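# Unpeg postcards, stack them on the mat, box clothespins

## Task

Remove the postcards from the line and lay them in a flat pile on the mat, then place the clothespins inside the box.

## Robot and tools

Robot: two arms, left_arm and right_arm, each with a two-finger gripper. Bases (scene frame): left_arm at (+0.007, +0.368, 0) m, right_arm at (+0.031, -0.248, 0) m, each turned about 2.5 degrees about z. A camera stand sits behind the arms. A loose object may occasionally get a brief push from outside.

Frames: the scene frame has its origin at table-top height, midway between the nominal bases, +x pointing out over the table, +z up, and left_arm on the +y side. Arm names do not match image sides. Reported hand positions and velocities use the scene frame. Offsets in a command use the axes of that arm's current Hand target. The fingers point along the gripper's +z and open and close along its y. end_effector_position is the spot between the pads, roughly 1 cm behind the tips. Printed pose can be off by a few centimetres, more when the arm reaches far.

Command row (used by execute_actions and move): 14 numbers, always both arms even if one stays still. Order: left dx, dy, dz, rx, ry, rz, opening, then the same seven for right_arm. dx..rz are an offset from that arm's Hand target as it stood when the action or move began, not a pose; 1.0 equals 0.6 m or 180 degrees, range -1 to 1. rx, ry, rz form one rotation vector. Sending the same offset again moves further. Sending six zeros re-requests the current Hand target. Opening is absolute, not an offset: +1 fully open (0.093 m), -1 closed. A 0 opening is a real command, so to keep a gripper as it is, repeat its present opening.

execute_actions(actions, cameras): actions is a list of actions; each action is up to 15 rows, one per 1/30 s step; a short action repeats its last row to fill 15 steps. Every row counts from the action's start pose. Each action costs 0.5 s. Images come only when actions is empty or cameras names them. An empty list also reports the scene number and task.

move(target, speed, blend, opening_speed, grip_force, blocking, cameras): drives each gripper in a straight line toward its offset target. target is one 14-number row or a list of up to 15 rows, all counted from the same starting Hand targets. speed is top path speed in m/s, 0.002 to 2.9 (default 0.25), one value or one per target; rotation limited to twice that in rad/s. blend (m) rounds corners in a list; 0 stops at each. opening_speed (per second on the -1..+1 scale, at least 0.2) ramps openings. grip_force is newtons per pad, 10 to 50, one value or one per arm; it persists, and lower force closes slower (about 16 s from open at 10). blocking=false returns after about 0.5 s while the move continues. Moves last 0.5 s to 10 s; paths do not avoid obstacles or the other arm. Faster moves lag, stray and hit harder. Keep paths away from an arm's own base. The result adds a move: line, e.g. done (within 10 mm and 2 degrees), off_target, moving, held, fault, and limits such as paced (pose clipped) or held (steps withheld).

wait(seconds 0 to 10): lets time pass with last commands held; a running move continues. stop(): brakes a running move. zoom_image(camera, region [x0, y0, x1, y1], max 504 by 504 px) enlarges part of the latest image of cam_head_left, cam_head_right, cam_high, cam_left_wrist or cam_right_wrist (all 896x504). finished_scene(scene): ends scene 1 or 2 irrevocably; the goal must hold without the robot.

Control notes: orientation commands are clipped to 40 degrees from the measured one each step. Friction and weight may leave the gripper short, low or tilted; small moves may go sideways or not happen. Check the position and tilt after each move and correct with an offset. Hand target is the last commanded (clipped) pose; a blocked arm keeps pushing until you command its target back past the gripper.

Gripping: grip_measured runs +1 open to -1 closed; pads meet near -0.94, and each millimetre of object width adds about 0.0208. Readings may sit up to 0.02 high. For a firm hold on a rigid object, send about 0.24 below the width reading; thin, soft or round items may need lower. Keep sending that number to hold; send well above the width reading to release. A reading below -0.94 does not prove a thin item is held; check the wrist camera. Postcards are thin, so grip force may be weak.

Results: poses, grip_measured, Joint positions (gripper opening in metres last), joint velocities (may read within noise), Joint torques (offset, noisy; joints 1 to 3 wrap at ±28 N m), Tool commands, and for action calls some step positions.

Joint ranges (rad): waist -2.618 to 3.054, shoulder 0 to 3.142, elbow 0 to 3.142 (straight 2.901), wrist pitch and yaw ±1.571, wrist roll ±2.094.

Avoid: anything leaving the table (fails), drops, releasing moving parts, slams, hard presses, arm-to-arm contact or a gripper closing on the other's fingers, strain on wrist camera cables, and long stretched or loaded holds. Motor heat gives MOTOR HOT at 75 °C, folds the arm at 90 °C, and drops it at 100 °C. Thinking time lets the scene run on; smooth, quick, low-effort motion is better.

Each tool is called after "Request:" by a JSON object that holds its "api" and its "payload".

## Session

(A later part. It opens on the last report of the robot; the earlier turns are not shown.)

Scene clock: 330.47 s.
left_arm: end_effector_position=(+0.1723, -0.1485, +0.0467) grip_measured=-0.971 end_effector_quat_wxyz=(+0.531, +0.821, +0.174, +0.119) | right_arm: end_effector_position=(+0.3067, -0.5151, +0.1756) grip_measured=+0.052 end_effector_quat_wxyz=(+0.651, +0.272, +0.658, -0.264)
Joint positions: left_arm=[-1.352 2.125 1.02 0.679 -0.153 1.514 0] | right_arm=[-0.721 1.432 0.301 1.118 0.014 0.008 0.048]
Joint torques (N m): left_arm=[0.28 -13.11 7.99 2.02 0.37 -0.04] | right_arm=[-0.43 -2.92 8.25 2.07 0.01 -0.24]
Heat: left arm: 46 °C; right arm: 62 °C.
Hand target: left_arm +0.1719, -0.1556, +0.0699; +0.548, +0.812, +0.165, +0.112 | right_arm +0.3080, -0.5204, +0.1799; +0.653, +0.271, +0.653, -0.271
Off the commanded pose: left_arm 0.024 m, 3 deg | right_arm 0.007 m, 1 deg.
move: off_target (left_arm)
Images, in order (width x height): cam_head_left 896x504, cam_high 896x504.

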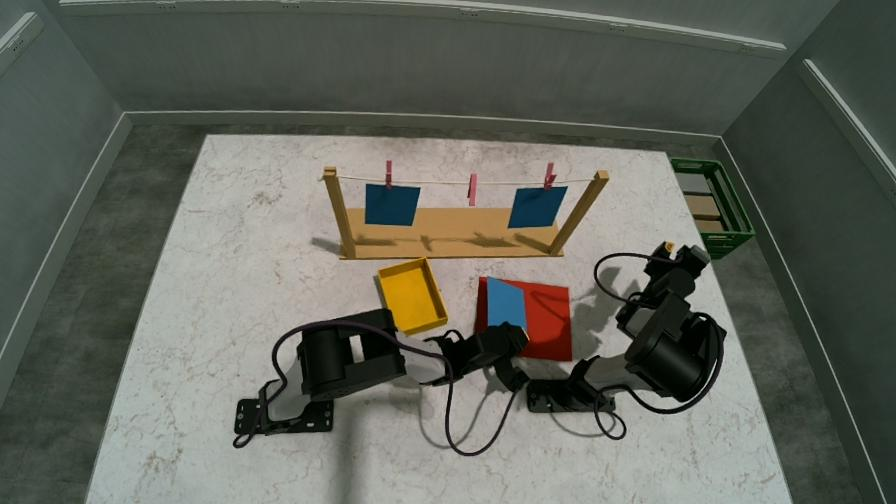

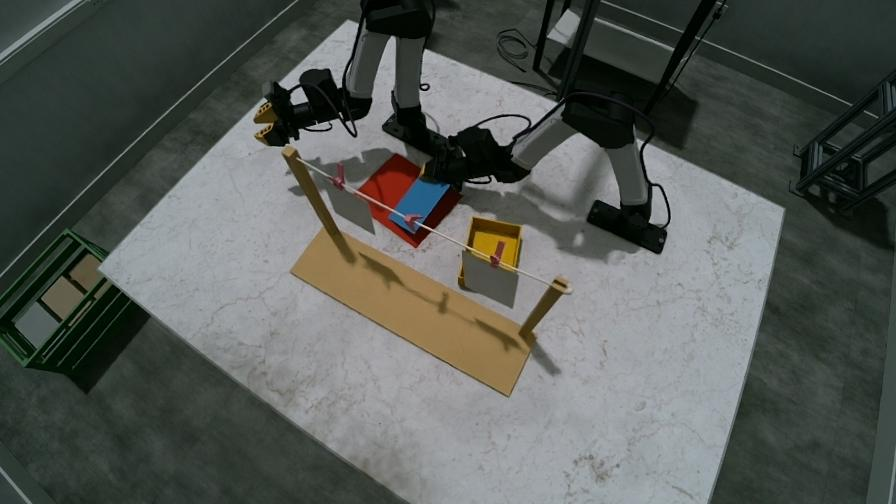

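Request:
{"api": "move", "payload": {"target": [-0.0123,-0.0295,0.0248,0,0,0,-1,0,0,0,0,0,0,0.05], "speed": 0.06, "cameras": ["cam_head_left","cam_high"]}}

Request:
{"api": "zoom_image", "payload": {"camera": "cam_head_left", "region": [430, 250, 590, 400]}}

Request:
{"api": "zoom_image", "payload": {"camera": "cam_high", "region": [350, 80, 540, 250]}}

Scene clock: 335.10 s.
left_arm: end_effector_position=(+0.1708, -0.1573, +0.0467) grip_measured=-0.971 end_effector_quat_wxyz=(+0.539, +0.816, +0.171, +0.118) | right_arm: end_effector_position=(+0.3067, -0.5151, +0.1756) grip_measured=+0.052 end_effector_quat_wxyz=(+0.651, +0.272, +0.658, -0.264)
Joint positions: left_arm=[-1.359 2.153 1.046 0.7 -0.153 1.514 0] | right_arm=[-0.721 1.432 0.301 1.118 0.014 0.008 0.048]
Joint torques (N m): left_arm=[-0.53 -8.68 8.06 2.34 0.23 -0.11] | right_arm=[-0.44 -2.92 8.25 2.05 0 -0.24]
Heat: left arm: 47 °C; right arm: 62 °C.
Hand target: left_arm +0.1679, -0.1652, +0.0480; +0.548, +0.812, +0.165, +0.111 | right_arm +0.3080, -0.5204, +0.1799; +0.653, +0.271, +0.653, -0.271
Off the commanded pose: left_arm 0.008 m, 1 deg | right_arm 0.007 m, 1 deg.
move: done
Images, in order (width x height): cam_head_left 896x504, cam_high 896x504.

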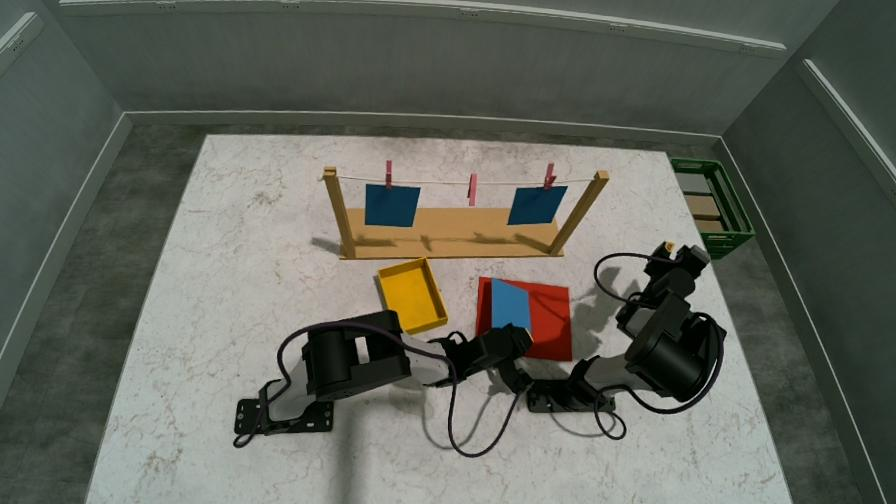

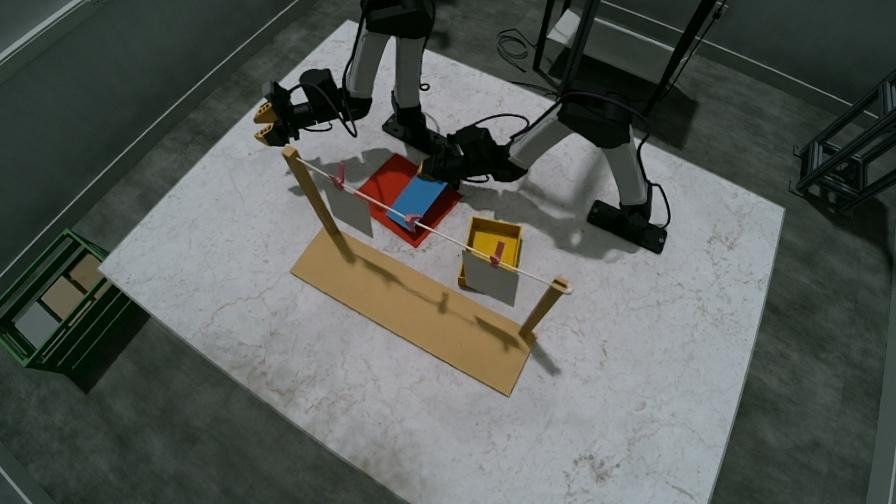

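Scaled by 3.150 from the camera's 896x504 image, which has a finer 1280x720 frame.

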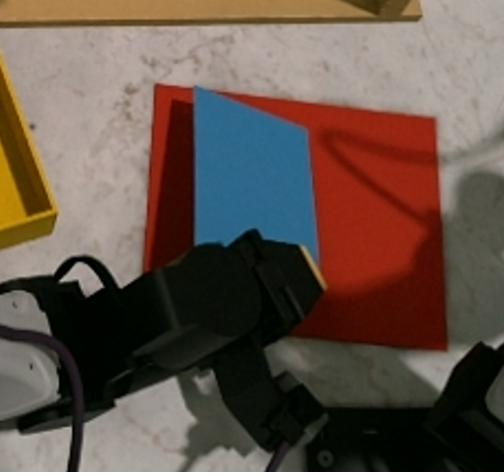

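Scaled by 2.653 from the camera's 896x504 image, which has a finer 1280x720 frame.

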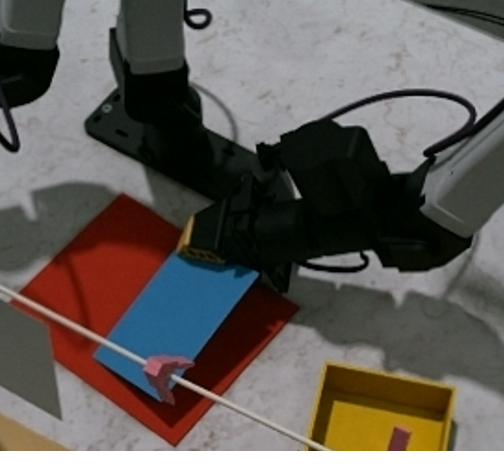

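Request:
{"api": "move", "payload": {"target": [-0.0046,-0.0285,0.0095,0,0,0,-1,0,0,0,0,0,0,0.05], "speed": 0.05, "cameras": ["cam_head_left","cam_high"]}}

Request:
{"api": "zoom_image", "payload": {"camera": "cam_head_left", "region": [430, 250, 590, 400]}}

Request:
{"api": "zoom_image", "payload": {"camera": "cam_high", "region": [350, 80, 540, 250]}}

Scene clock: 338.70 s.
left_arm: end_effector_position=(+0.1676, -0.1602, +0.0323) grip_measured=-0.971 end_effector_quat_wxyz=(+0.543, +0.814, +0.168, +0.116) | right_arm: end_effector_position=(+0.3067, -0.5151, +0.1756) grip_measured=+0.052 end_effector_quat_wxyz=(+0.651, +0.272, +0.658, -0.264)
Joint positions: left_arm=[-1.366 2.206 1.046 0.762 -0.153 1.514 0] | right_arm=[-0.721 1.432 0.301 1.118 0.014 0.008 0.048]
Joint torques (N m): left_arm=[-0.5 -8.75 7.23 2.31 0.15 -0.14] | right_arm=[-0.4 -2.95 8.23 2.05 0.01 -0.24]
Heat: left arm: 47 °C; right arm: 62 °C.
Hand target: left_arm +0.1649, -0.1652, +0.0299; +0.548, +0.812, +0.165, +0.111 | right_arm +0.3080, -0.5204, +0.1799; +0.653, +0.271, +0.653, -0.271
Off the commanded pose: left_arm 0.006 m, 1 deg | right_arm 0.007 m, 1 deg.
move: done
Images, in order (width x height): cam_head_left 896x504, cam_high 896x504.

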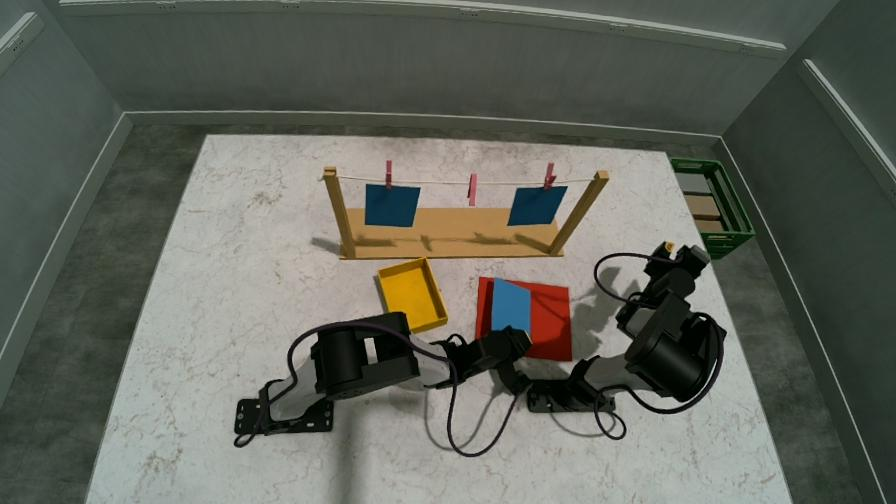

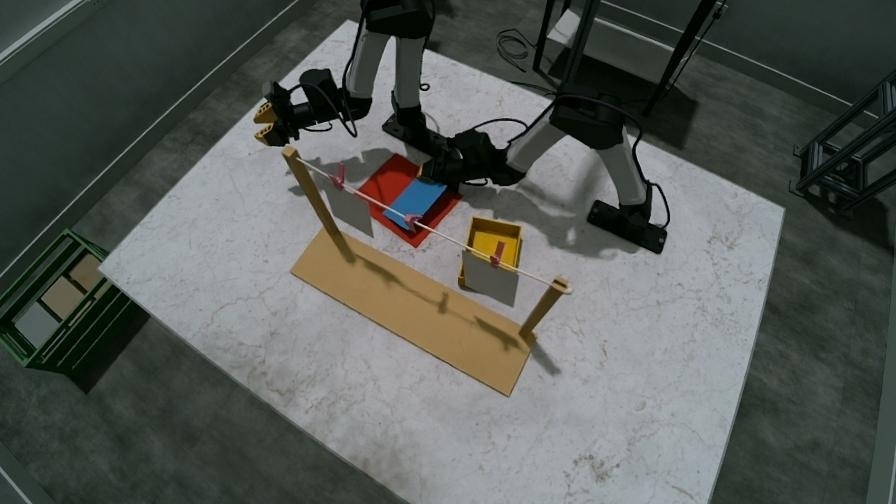

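Scaled by 3.150 from the camera's 896x504 image, which has a finer 1280x720 frame.

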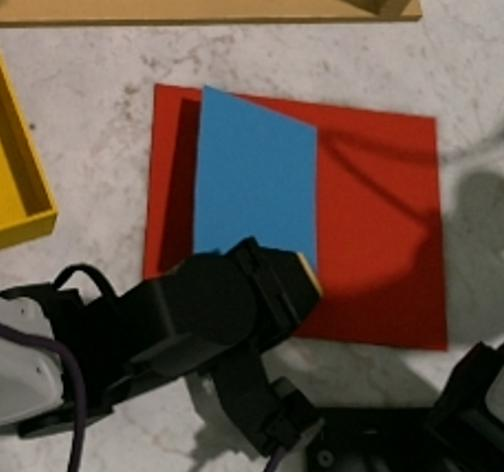

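Scaled by 2.653 from the camera's 896x504 image, which has a finer 1280x720 frame.

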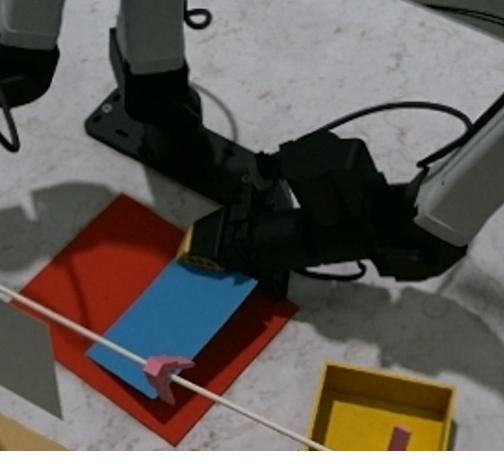

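Request:
{"api": "move", "payload": {"target": [-0.003,-0.016,0.004,0,0,0,-1,0,0,0,0,0,0,0.05], "speed": 0.05, "cameras": []}}

Request:
{"api": "move", "payload": {"target": [0,0,0,0,0,0,-0.3,0,0,0,0,0,0,0.05], "opening_speed": 0.4, "cameras": ["cam_head_left","cam_high"]}}

Request:
{"api": "zoom_image", "payload": {"camera": "cam_head_left", "region": [430, 250, 590, 400]}}

Request:
{"api": "zoom_image", "payload": {"camera": "cam_high", "region": [350, 80, 540, 250]}}

Scene clock: 343.10 s.
left_arm: end_effector_position=(+0.1658, -0.1623, +0.0276) grip_measured=-0.971 end_effector_quat_wxyz=(+0.549, +0.811, +0.166, +0.116) | right_arm: end_effector_position=(+0.3067, -0.5151, +0.1756) grip_measured=+0.052 end_effector_quat_wxyz=(+0.651, +0.272, +0.658, -0.264)
Joint positions: left_arm=[-1.37 2.231 1.046 0.801 -0.154 1.514 0] | right_arm=[-0.721 1.432 0.301 1.118 0.014 0.008 0.048]
Joint torques (N m): left_arm=[-0.57 -8.51 6.61 2.28 0.1 -0.17] | right_arm=[-0.47 -2.92 8.23 2.06 0.01 -0.24]
Heat: left arm: 48 °C; right arm: 62 °C.
Hand target: left_arm +0.1627, -0.1646, +0.0202; +0.548, +0.812, +0.165, +0.112 | right_arm +0.3080, -0.5204, +0.1799; +0.653, +0.271, +0.653, -0.271
Off the commanded pose: left_arm 0.008 m, 1 deg | right_arm 0.007 m, 1 deg.
move: done
No camera images: "cameras" was empty.

Scene clock: 345.07 s.
left_arm: end_effector_position=(+0.1677, -0.1669, +0.0411) grip_measured=-0.302 end_effector_quat_wxyz=(+0.573, +0.793, +0.167, +0.118) | right_arm: end_effector_position=(+0.3067, -0.5151, +0.1756) grip_measured=+0.052 end_effector_quat_wxyz=(+0.651, +0.272, +0.658, -0.264)
Joint positions: left_arm=[-1.37 2.231 1.046 0.86 -0.158 1.514 0.031] | right_arm=[-0.721 1.432 0.301 1.118 0.014 0.008 0.048]
Joint torques (N m): left_arm=[-0.57 -8.73 6.34 1.79 0.17 -0.17] | right_arm=[-0.43 -2.95 8.23 2.06 0.01 -0.24]
Heat: left arm: 48 °C; right arm: 62 °C.
Hand target: left_arm +0.1627, -0.1647, +0.0202; +0.548, +0.812, +0.165, +0.111 | right_arm +0.3080, -0.5204, +0.1799; +0.653, +0.271, +0.653, -0.271
Off the commanded pose: left_arm 0.022 m, 4 deg | right_arm 0.007 m, 1 deg.
move: off_target (left_arm)
Images, in order (width x height): cam_head_left 896x504, cam_high 896x504.

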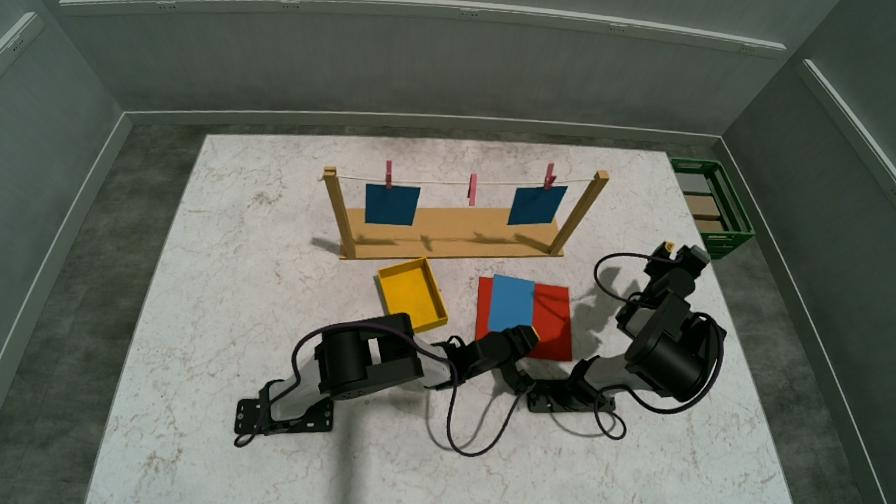

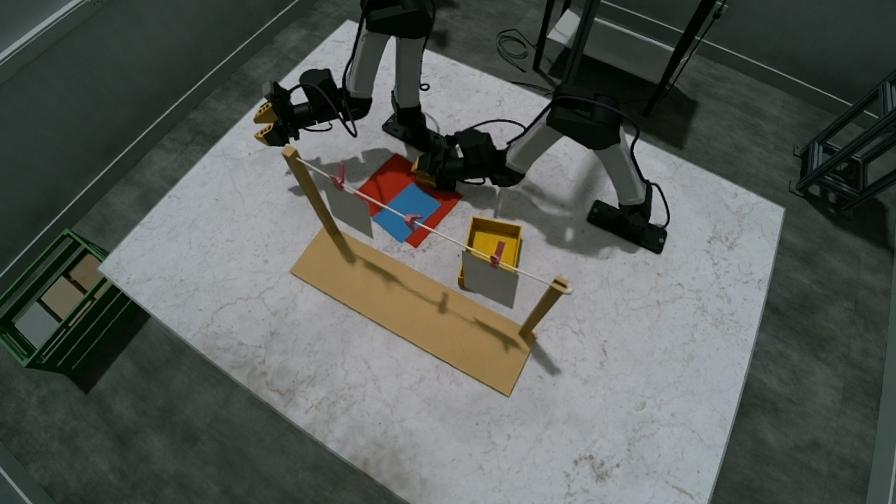

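Scaled by 3.150 from the camera's 896x504 image, which has a finer 1280x720 frame.

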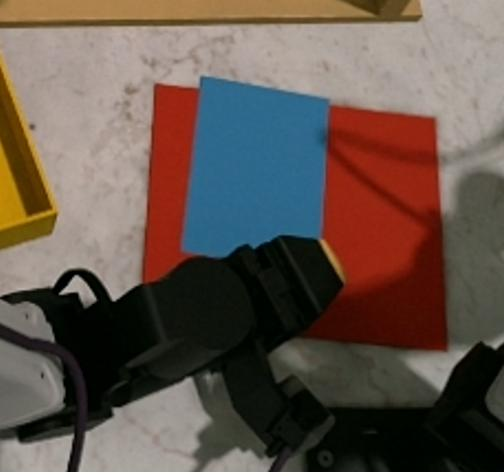

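Scaled by 2.653 from the camera's 896x504 image, which has a finer 1280x720 frame.

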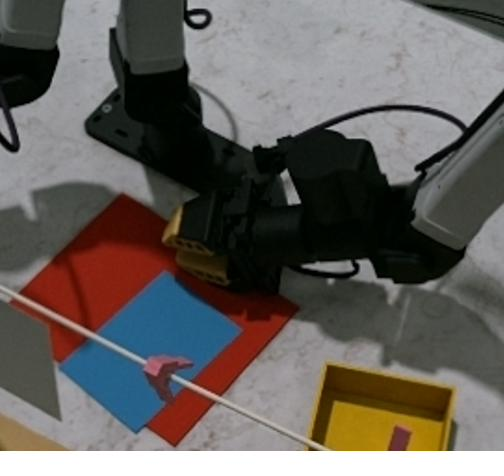

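Request:
{"api": "move", "payload": {"target": [[0.0072,0.1045,-0.0975,0,0,0,-0.3,0,0,0,0,0,0,0.05],[0.1475,0.2093,-0.1048,0.180,0.194,-0.482,-1,0,0,0,0,0,0,0.05]], "speed": 0.2, "cameras": ["cam_head_left","cam_left_wrist"]}}

Scene clock: 361.40 s.
left_arm: end_effector_position=(+0.2398, -0.1171, +0.1658) grip_measured=-0.972 end_effector_quat_wxyz=(+0.194, +0.527, +0.819, -0.113) | right_arm: end_effector_position=(+0.3067, -0.5151, +0.1756) grip_measured=+0.052 end_effector_quat_wxyz=(+0.651, +0.272, +0.658, -0.264)
Joint positions: left_arm=[-1.17 2.263 2.291 -1.146 -0.012 0.02 0] | right_arm=[-0.721 1.432 0.301 1.118 0.014 0.008 0.048]
Joint torques (N m): left_arm=[0.12 -9.98 9.5 1.19 0.25 -0.19] | right_arm=[-0.44 -2.93 8.27 2.05 -0.01 -0.25]
Heat: left arm: 49 °C; right arm: 62 °C.
Hand target: left_arm +0.2398, -0.1196, +0.1602; +0.184, +0.524, +0.823, -0.116 | right_arm +0.3080, -0.5204, +0.1799; +0.653, +0.271, +0.653, -0.271
Off the commanded pose: left_arm 0.006 m, 1 deg | right_arm 0.007 m, 1 deg.
move: done
Images, in order (width x height): cam_head_left 896x504, cam_left_wrist 896x504.

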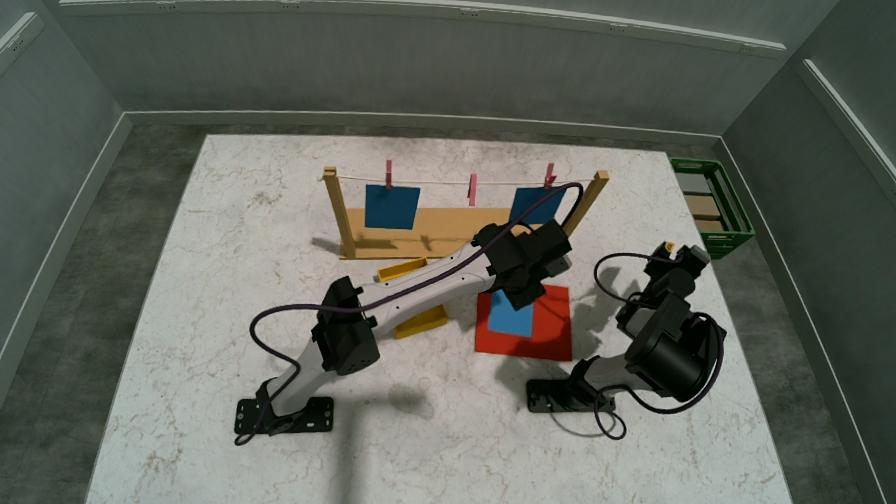

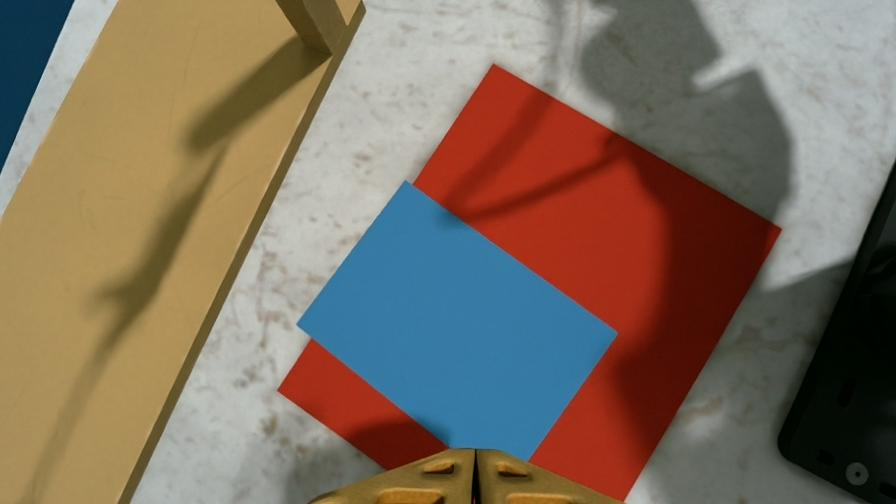

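Request:
{"api": "move", "payload": {"target": [[0.0337,-0.0097,0.2048,0,0,0,-1,0,0,0,0,0,0,0.05],[0.0568,-0.0097,0.2547,0,0,0,-1,0,0,0,0,0,0,0.05],[0.0403,-0.077,0.2623,0,0,0,-1,0,0,0,0,0,0,0.05]], "speed": [0.15,0.05,0.04], "cameras": ["cam_head_left"]}}

Request:
{"api": "zoom_image", "payload": {"camera": "cam_head_left", "region": [430, 250, 590, 400]}}

Scene clock: 376.20 s.
left_arm: end_effector_position=(+0.2186, -0.1822, +0.0214) grip_measured=-0.972 end_effector_quat_wxyz=(+0.196, +0.526, +0.817, -0.130) | right_arm: end_effector_position=(+0.3067, -0.5151, +0.1757) grip_measured=+0.052 end_effector_quat_wxyz=(+0.651, +0.272, +0.657, -0.264)
Joint positions: left_arm=[-1.253 2.485 2.096 -0.707 -0.023 -0.061 0] | right_arm=[-0.721 1.432 0.301 1.119 0.014 0.008 0.048]
Joint torques (N m): left_arm=[-0.36 -10.93 9.31 1.16 -0.07 -0.17] | right_arm=[-0.43 -2.93 8.27 2.06 0.01 -0.25]
Heat: left arm: 51 °C; right arm: 62 °C.
Hand target: left_arm +0.2172, -0.1798, +0.0074; +0.184, +0.524, +0.823, -0.116 | right_arm +0.3080, -0.5204, +0.1800; +0.653, +0.271, +0.653, -0.271
Off the commanded pose: left_arm 0.014 m, 2 deg | right_arm 0.007 m, 1 deg.
move: off_target (left_arm)
Images, in order (width x height): cam_head_left 896x504.

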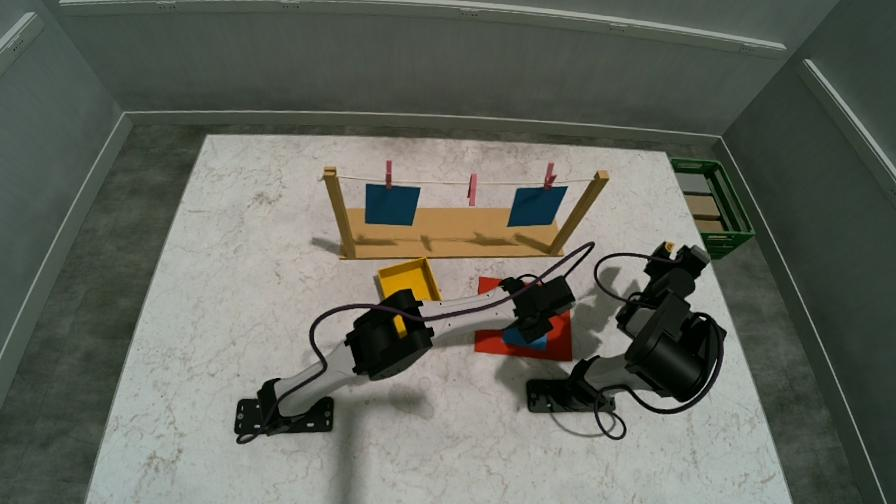

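Scaled by 3.150 from the camera's 896x504 image, which has a finer 1280x720 frame.

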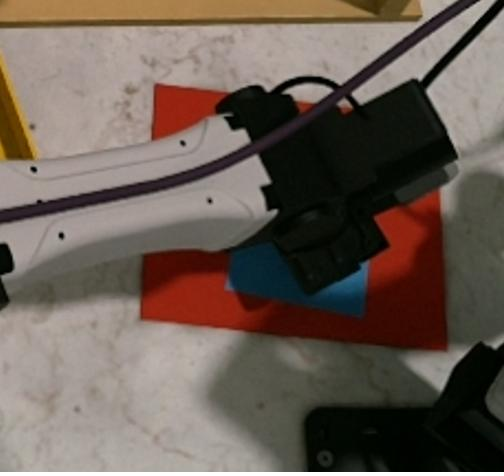

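Request:
{"api": "move", "payload": {"target": [[-0.0523,0.0141,-0.1835,0,0,0,-1,0,0,0,0,0,0,0.05],[-0.1832,0.1465,-0.3615,-0.4248,-0.2533,0.4947,1,0,0,0,0,0,0,0.05]], "speed": 0.25, "blend": [0.03,0], "cameras": ["cam_head_left","cam_left_wrist","cam_high"]}}

Scene clock: 391.07 s.
left_arm: end_effector_position=(+0.3008, -0.1453, +0.2565) grip_measured=+1.000 end_effector_quat_wxyz=(+0.703, +0.620, +0.058, +0.344) | right_arm: end_effector_position=(+0.3067, -0.5151, +0.1757) grip_measured=+0.052 end_effector_quat_wxyz=(+0.651, +0.272, +0.657, -0.264)
Joint positions: left_arm=[-1.105 2.074 1.231 1.071 -0.038 1.941 0.093] | right_arm=[-0.721 1.432 0.301 1.119 0.014 0.008 0.048]
Joint torques (N m): left_arm=[0.06 -8.77 7.86 2.27 0.34 -0.06] | right_arm=[-0.44 -2.96 8.24 2.05 0.01 -0.25]
Heat: left arm: 56 °C; right arm: 62 °C.
Hand target: left_arm +0.2997, -0.1494, +0.2506; +0.706, +0.620, +0.048, +0.340 | right_arm +0.3080, -0.5204, +0.1800; +0.653, +0.271, +0.653, -0.271
Off the commanded pose: left_arm 0.007 m, 1 deg | right_arm 0.007 m, 1 deg.
move: done
Images, in order (width x height): cam_head_left 896x504, cam_high 896x504, cam_left_wrist 896x504.

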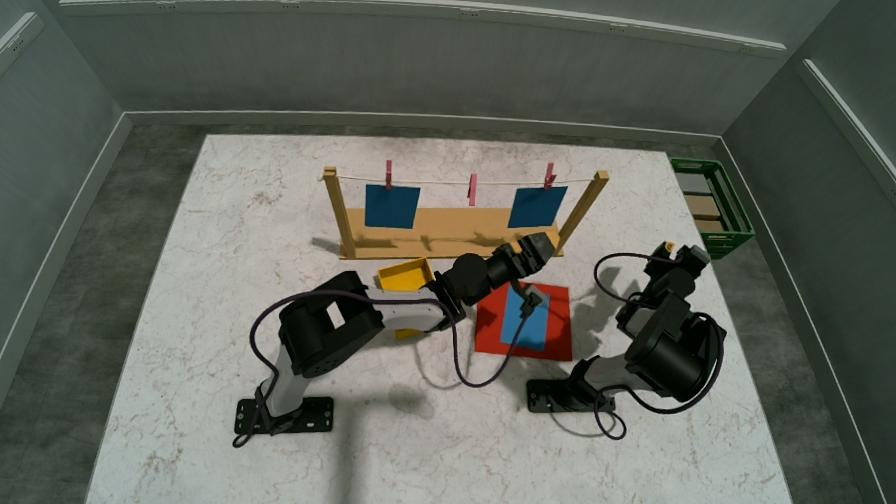

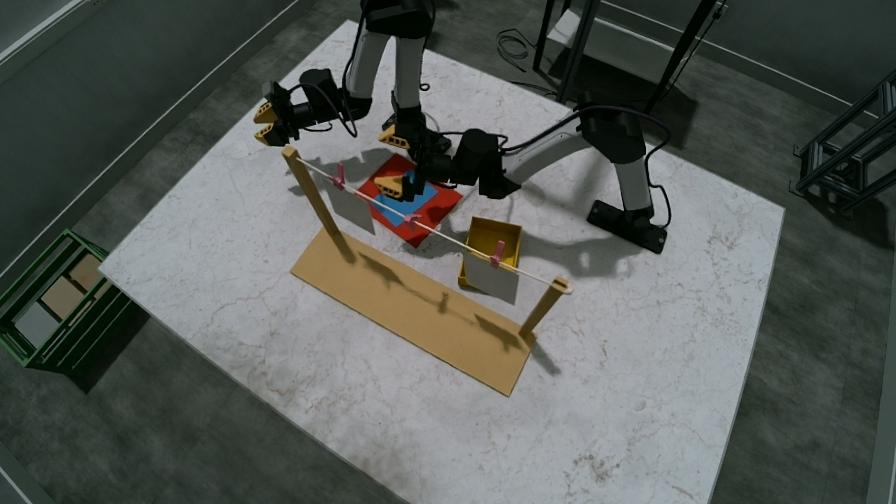

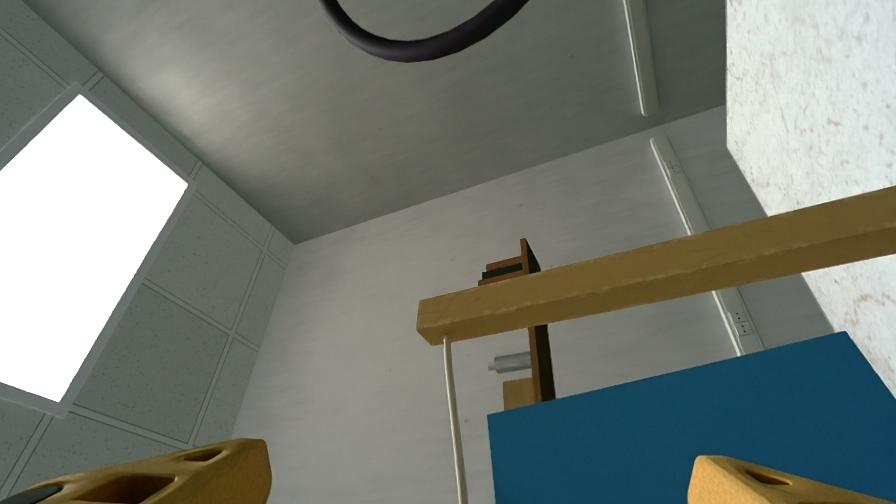

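Request:
{"api": "move", "payload": {"target": [[-0.0033,-0.1788,0.0155,-0.03,0,0,1,0,0,0,0,0,0,0.05],[0.0835,-0.2205,0.0688,-0.03,0,0,1,0,0,0,0,0,0,0.05]], "speed": 0.14, "cameras": ["cam_left_wrist","cam_high"]}}

Request:
{"api": "zoom_image", "payload": {"camera": "cam_high", "region": [270, 130, 460, 270]}}

Scene clock: 400.20 s.
left_arm: end_effector_position=(+0.4156, -0.1494, +0.1698) grip_measured=+1.000 end_effector_quat_wxyz=(+0.732, +0.576, +0.034, +0.362) | right_arm: end_effector_position=(+0.3067, -0.5151, +0.1757) grip_measured=+0.052 end_effector_quat_wxyz=(+0.651, +0.272, +0.657, -0.264)
Joint positions: left_arm=[-0.898 2.578 1.619 1.305 0.186 1.904 0.093] | right_arm=[-0.721 1.432 0.301 1.119 0.014 0.008 0.048]
Joint torques (N m): left_arm=[-0.43 -11.12 8.65 1.81 0.29 -0.34] | right_arm=[-0.44 -2.91 8.23 2.07 0.01 -0.24]
Heat: left arm: 54 °C; right arm: 62 °C.
Hand target: left_arm +0.4137, -0.1573, +0.1576; +0.734, +0.586, +0.032, +0.341 | right_arm +0.3080, -0.5204, +0.1800; +0.653, +0.271, +0.653, -0.271
Off the commanded pose: left_arm 0.015 m, 3 deg | right_arm 0.007 m, 1 deg.
move: off_target (left_arm)
Images, in order (width x height): cam_high 896x504, cam_left_wrist 896x504.

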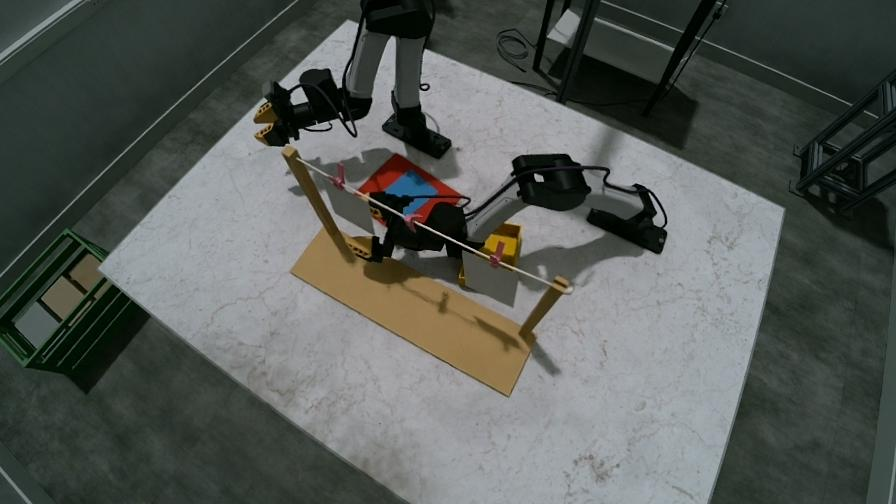

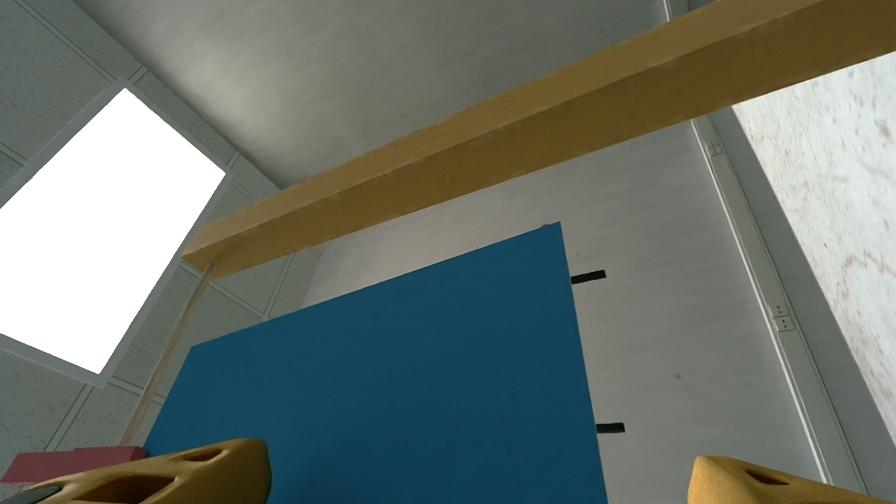

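Scaled by 2.653 from the camera's 896x504 image, which has a finer 1280x720 frame.

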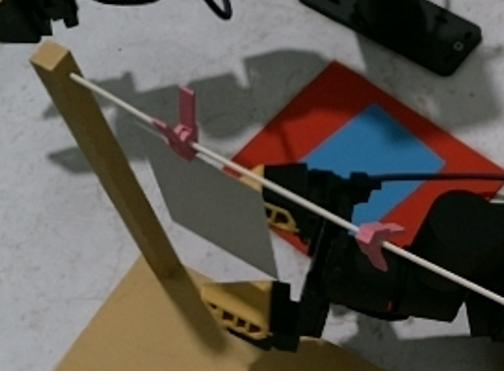

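Request:
{"api": "move", "payload": {"target": [0.0257,0.0705,0.023,0,0,0,1,0,0,0,0,0,0,0.05], "speed": 0.08, "cameras": ["cam_high","cam_left_wrist"]}}

Scene clock: 418.07 s.
left_arm: end_effector_position=(+0.4188, -0.1531, +0.1779) grip_measured=+1.000 end_effector_quat_wxyz=(+0.719, +0.598, +0.040, +0.352) | right_arm: end_effector_position=(+0.3067, -0.5151, +0.1757) grip_measured=+0.052 end_effector_quat_wxyz=(+0.651, +0.272, +0.657, -0.264)
Joint positions: left_arm=[-0.898 2.528 1.619 1.2 0.186 1.903 0.093] | right_arm=[-0.721 1.432 0.301 1.119 0.014 0.008 0.048]
Joint torques (N m): left_arm=[-0.61 -16.64 7.95 1.88 0.29 -0.32] | right_arm=[-0.44 -2.96 8.23 2.06 0 -0.24]
Heat: left arm: 54 °C; right arm: 62 °C.
Hand target: left_arm +0.4120, -0.1572, +0.2045; +0.734, +0.586, +0.032, +0.341 | right_arm +0.3080, -0.5204, +0.1800; +0.653, +0.271, +0.653, -0.271
Off the commanded pose: left_arm 0.028 m, 3 deg | right_arm 0.007 m, 1 deg.
move: off_target (left_arm)
Images, in order (width x height): cam_high 896x504, cam_left_wrist 896x504.

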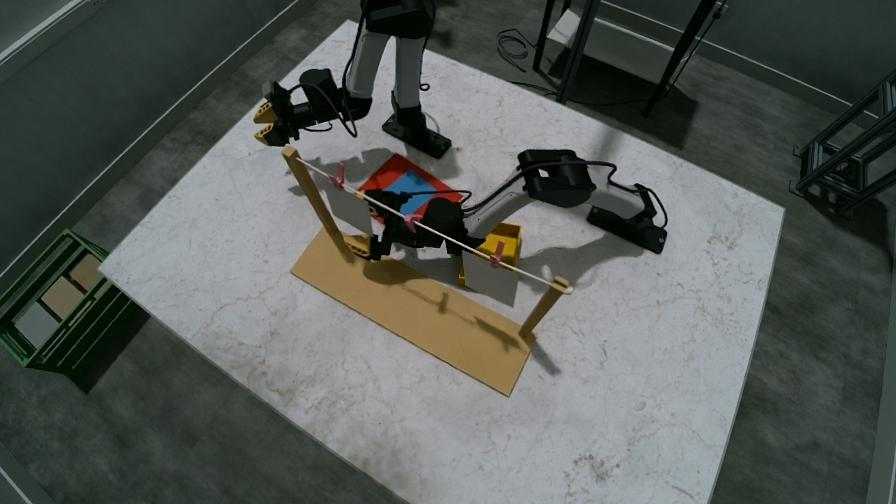

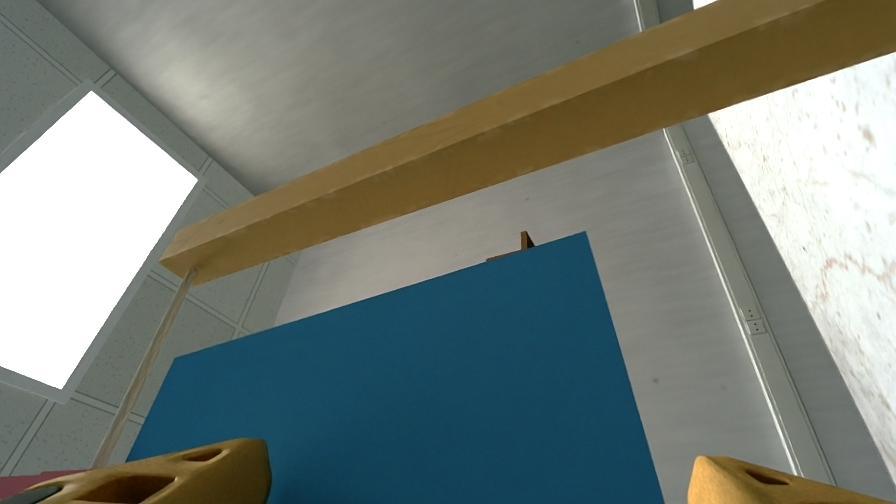

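Request:
{"api": "move", "payload": {"target": [0.0071,0.0177,0.0062,0,0,0,1,0,0,0,0,0,0,0.05], "speed": 0.08, "cameras": ["cam_high","cam_left_wrist"]}}

Scene clock: 421.57 s.
left_arm: end_effector_position=(+0.4191, -0.1535, +0.1851) grip_measured=+1.000 end_effector_quat_wxyz=(+0.717, +0.601, +0.041, +0.350) | right_arm: end_effector_position=(+0.3067, -0.5151, +0.1757) grip_measured=+0.052 end_effector_quat_wxyz=(+0.651, +0.272, +0.657, -0.264)
Joint positions: left_arm=[-0.898 2.506 1.619 1.17 0.186 1.903 0.093] | right_arm=[-0.721 1.432 0.301 1.119 0.014 0.008 0.048]
Joint torques (N m): left_arm=[-0.59 -17.11 8.25 1.85 0.29 -0.32] | right_arm=[-0.42 -2.91 8.27 2.05 0 -0.24]
Heat: left arm: 56 °C; right arm: 62 °C.
Hand target: left_arm +0.4120, -0.1572, +0.2167; +0.734, +0.586, +0.032, +0.341 | right_arm +0.3080, -0.5204, +0.1800; +0.653, +0.271, +0.653, -0.271
Off the commanded pose: left_arm 0.033 m, 3 deg | right_arm 0.007 m, 1 deg.
move: off_target (left_arm)
Images, in order (width x height): cam_high 896x504, cam_left_wrist 896x504.

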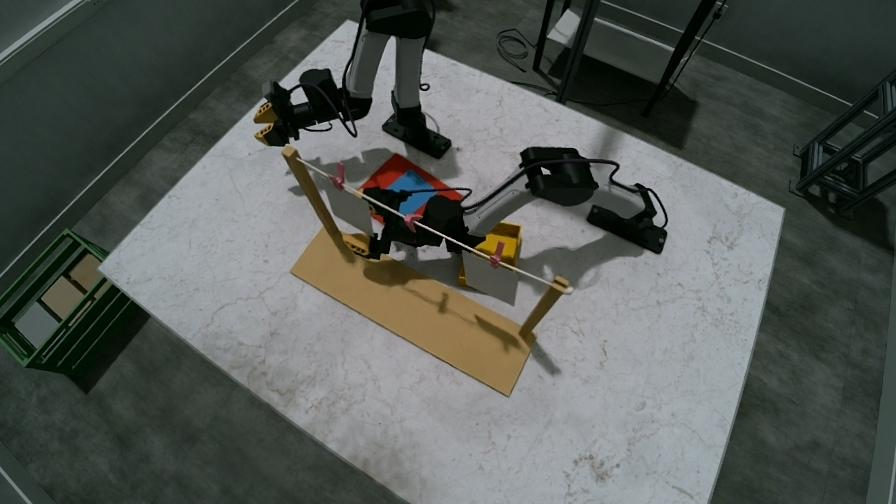

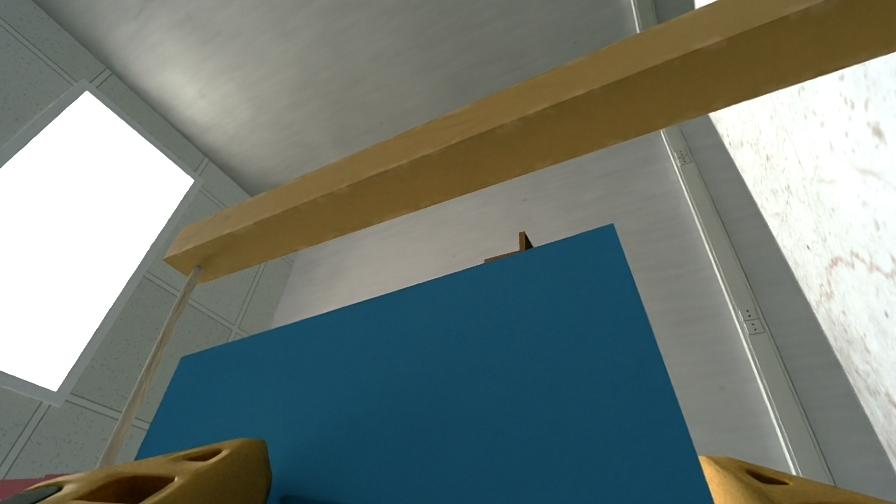

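Request:
{"api": "move", "payload": {"target": [-0.148,0.141,-0.0815,0.012,0,0,1,0,0,0,0,0,0,0.05], "speed": 0.1, "cameras": ["cam_high","cam_left_wrist"]}}

Scene clock: 425.83 s.
left_arm: end_effector_position=(+0.2843, -0.1644, +0.2210) grip_measured=+1.000 end_effector_quat_wxyz=(+0.712, +0.618, +0.037, +0.331) | right_arm: end_effector_position=(+0.3067, -0.5151, +0.1757) grip_measured=+0.052 end_effector_quat_wxyz=(+0.651, +0.272, +0.657, -0.264)
Joint positions: left_arm=[-1.139 2.188 1.239 1.184 -0.019 1.95 0.093] | right_arm=[-0.721 1.432 0.301 1.119 0.014 0.008 0.048]
Joint torques (N m): left_arm=[0.03 -14.43 6.32 2.24 0.02 -0.09] | right_arm=[-0.46 -2.93 8.25 2.05 0.01 -0.24]
Heat: left arm: 59 °C; right arm: 62 °C.
Hand target: left_arm +0.2829, -0.1572, +0.2447; +0.723, +0.600, +0.038, +0.341 | right_arm +0.3080, -0.5204, +0.1800; +0.653, +0.271, +0.653, -0.271
Off the commanded pose: left_arm 0.025 m, 3 deg | right_arm 0.007 m, 1 deg.
move: off_target (left_arm)
Images, in order (width x height): cam_high 896x504, cam_left_wrist 896x504.

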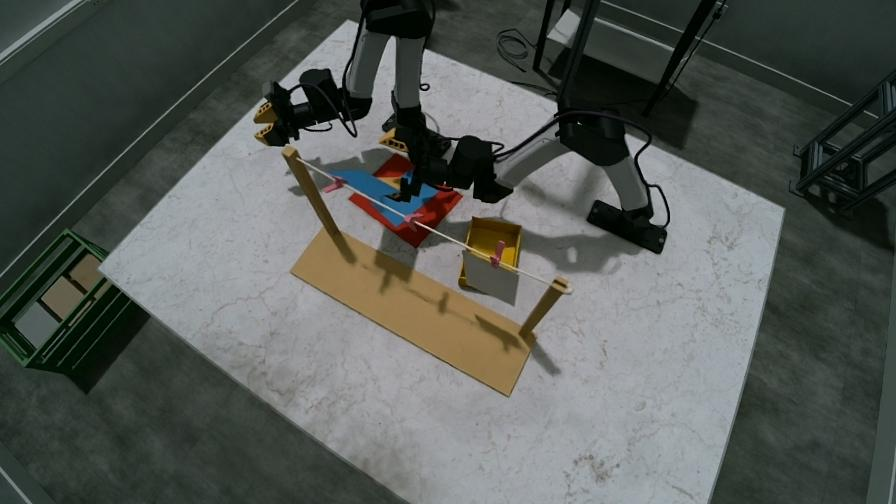

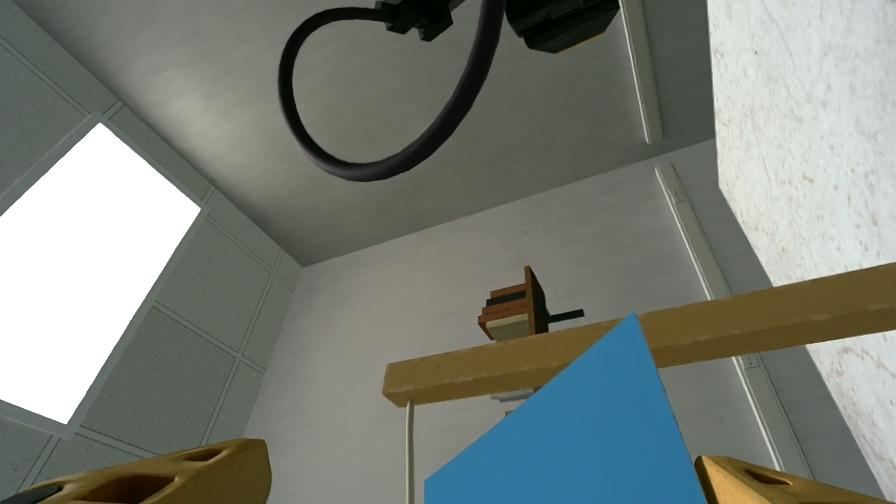

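Request:
{"api": "zoom_image", "payload": {"camera": "cam_high", "region": [270, 120, 480, 270]}}

Request:
{"api": "zoom_image", "payload": {"camera": "cam_left_wrist", "region": [400, 280, 740, 504]}}

Scaled by 2.400 from the camera's 896x504 image, which has a finer 1280x720 frame.

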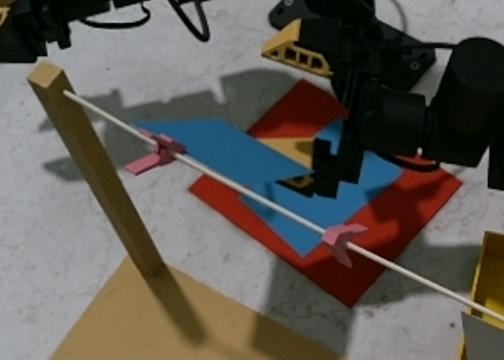

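Scaled by 1.482 from the camera's 896x504 image, which has a finer 1280x720 frame.

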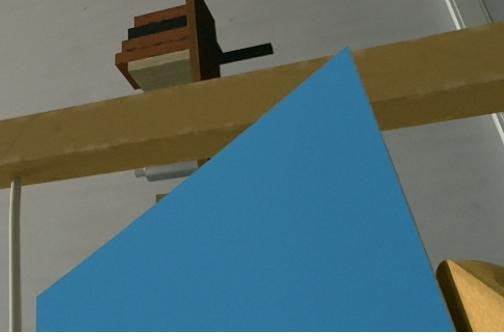

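Request:
{"api": "move", "payload": {"target": [0.033,0.0082,0.0217,0,0,0,1,0,0,0,0,0,0,0.05], "speed": 0.08, "cameras": ["cam_high","cam_left_wrist"]}}

Request:
{"api": "zoom_image", "payload": {"camera": "cam_high", "region": [270, 120, 480, 270]}}

Scene clock: 432.83 s.
left_arm: end_effector_position=(+0.3055, -0.1570, +0.2308) grip_measured=+1.000 end_effector_quat_wxyz=(+0.707, +0.617, +0.047, +0.343) | right_arm: end_effector_position=(+0.3067, -0.5151, +0.1757) grip_measured=+0.052 end_effector_quat_wxyz=(+0.651, +0.272, +0.657, -0.264)
Joint positions: left_arm=[-1.101 2.177 1.266 1.148 -0.014 1.95 0.093] | right_arm=[-0.721 1.432 0.301 1.119 0.014 0.008 0.048]
Joint torques (N m): left_arm=[0.03 -14.46 8.92 1.94 0.33 -0.17] | right_arm=[-0.44 -2.91 8.23 2.05 0 -0.24]
Heat: left arm: 64 °C; right arm: 62 °C.
Hand target: left_arm +0.3020, -0.1573, +0.2597; +0.723, +0.600, +0.038, +0.341 | right_arm +0.3080, -0.5204, +0.1800; +0.653, +0.271, +0.653, -0.271
Off the commanded pose: left_arm 0.029 m, 3 deg | right_arm 0.007 m, 1 deg.
move: off_target (left_arm)
Images, in order (width x height): cam_high 896x504, cam_left_wrist 896x504.

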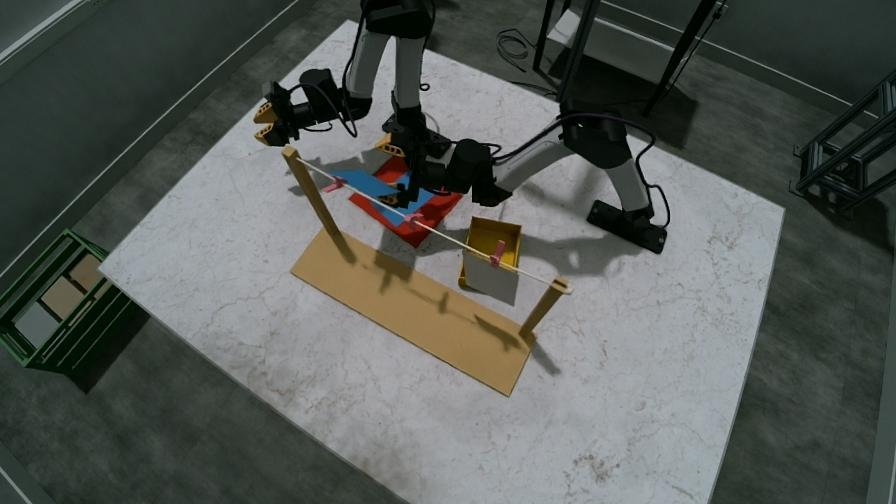

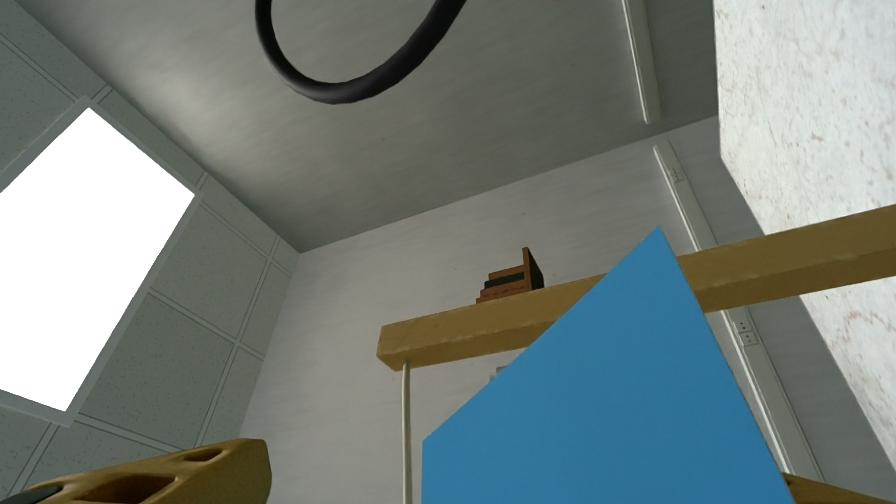

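Scaled by 2.400 from the camera's 896x504 image, which has a finer 1280x720 frame.

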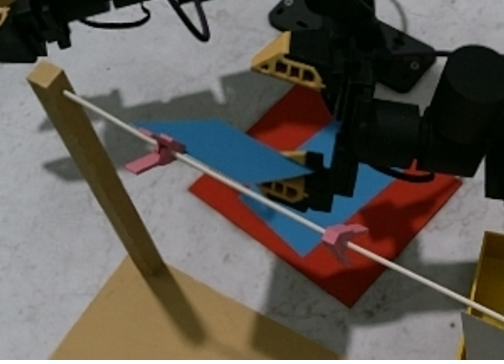

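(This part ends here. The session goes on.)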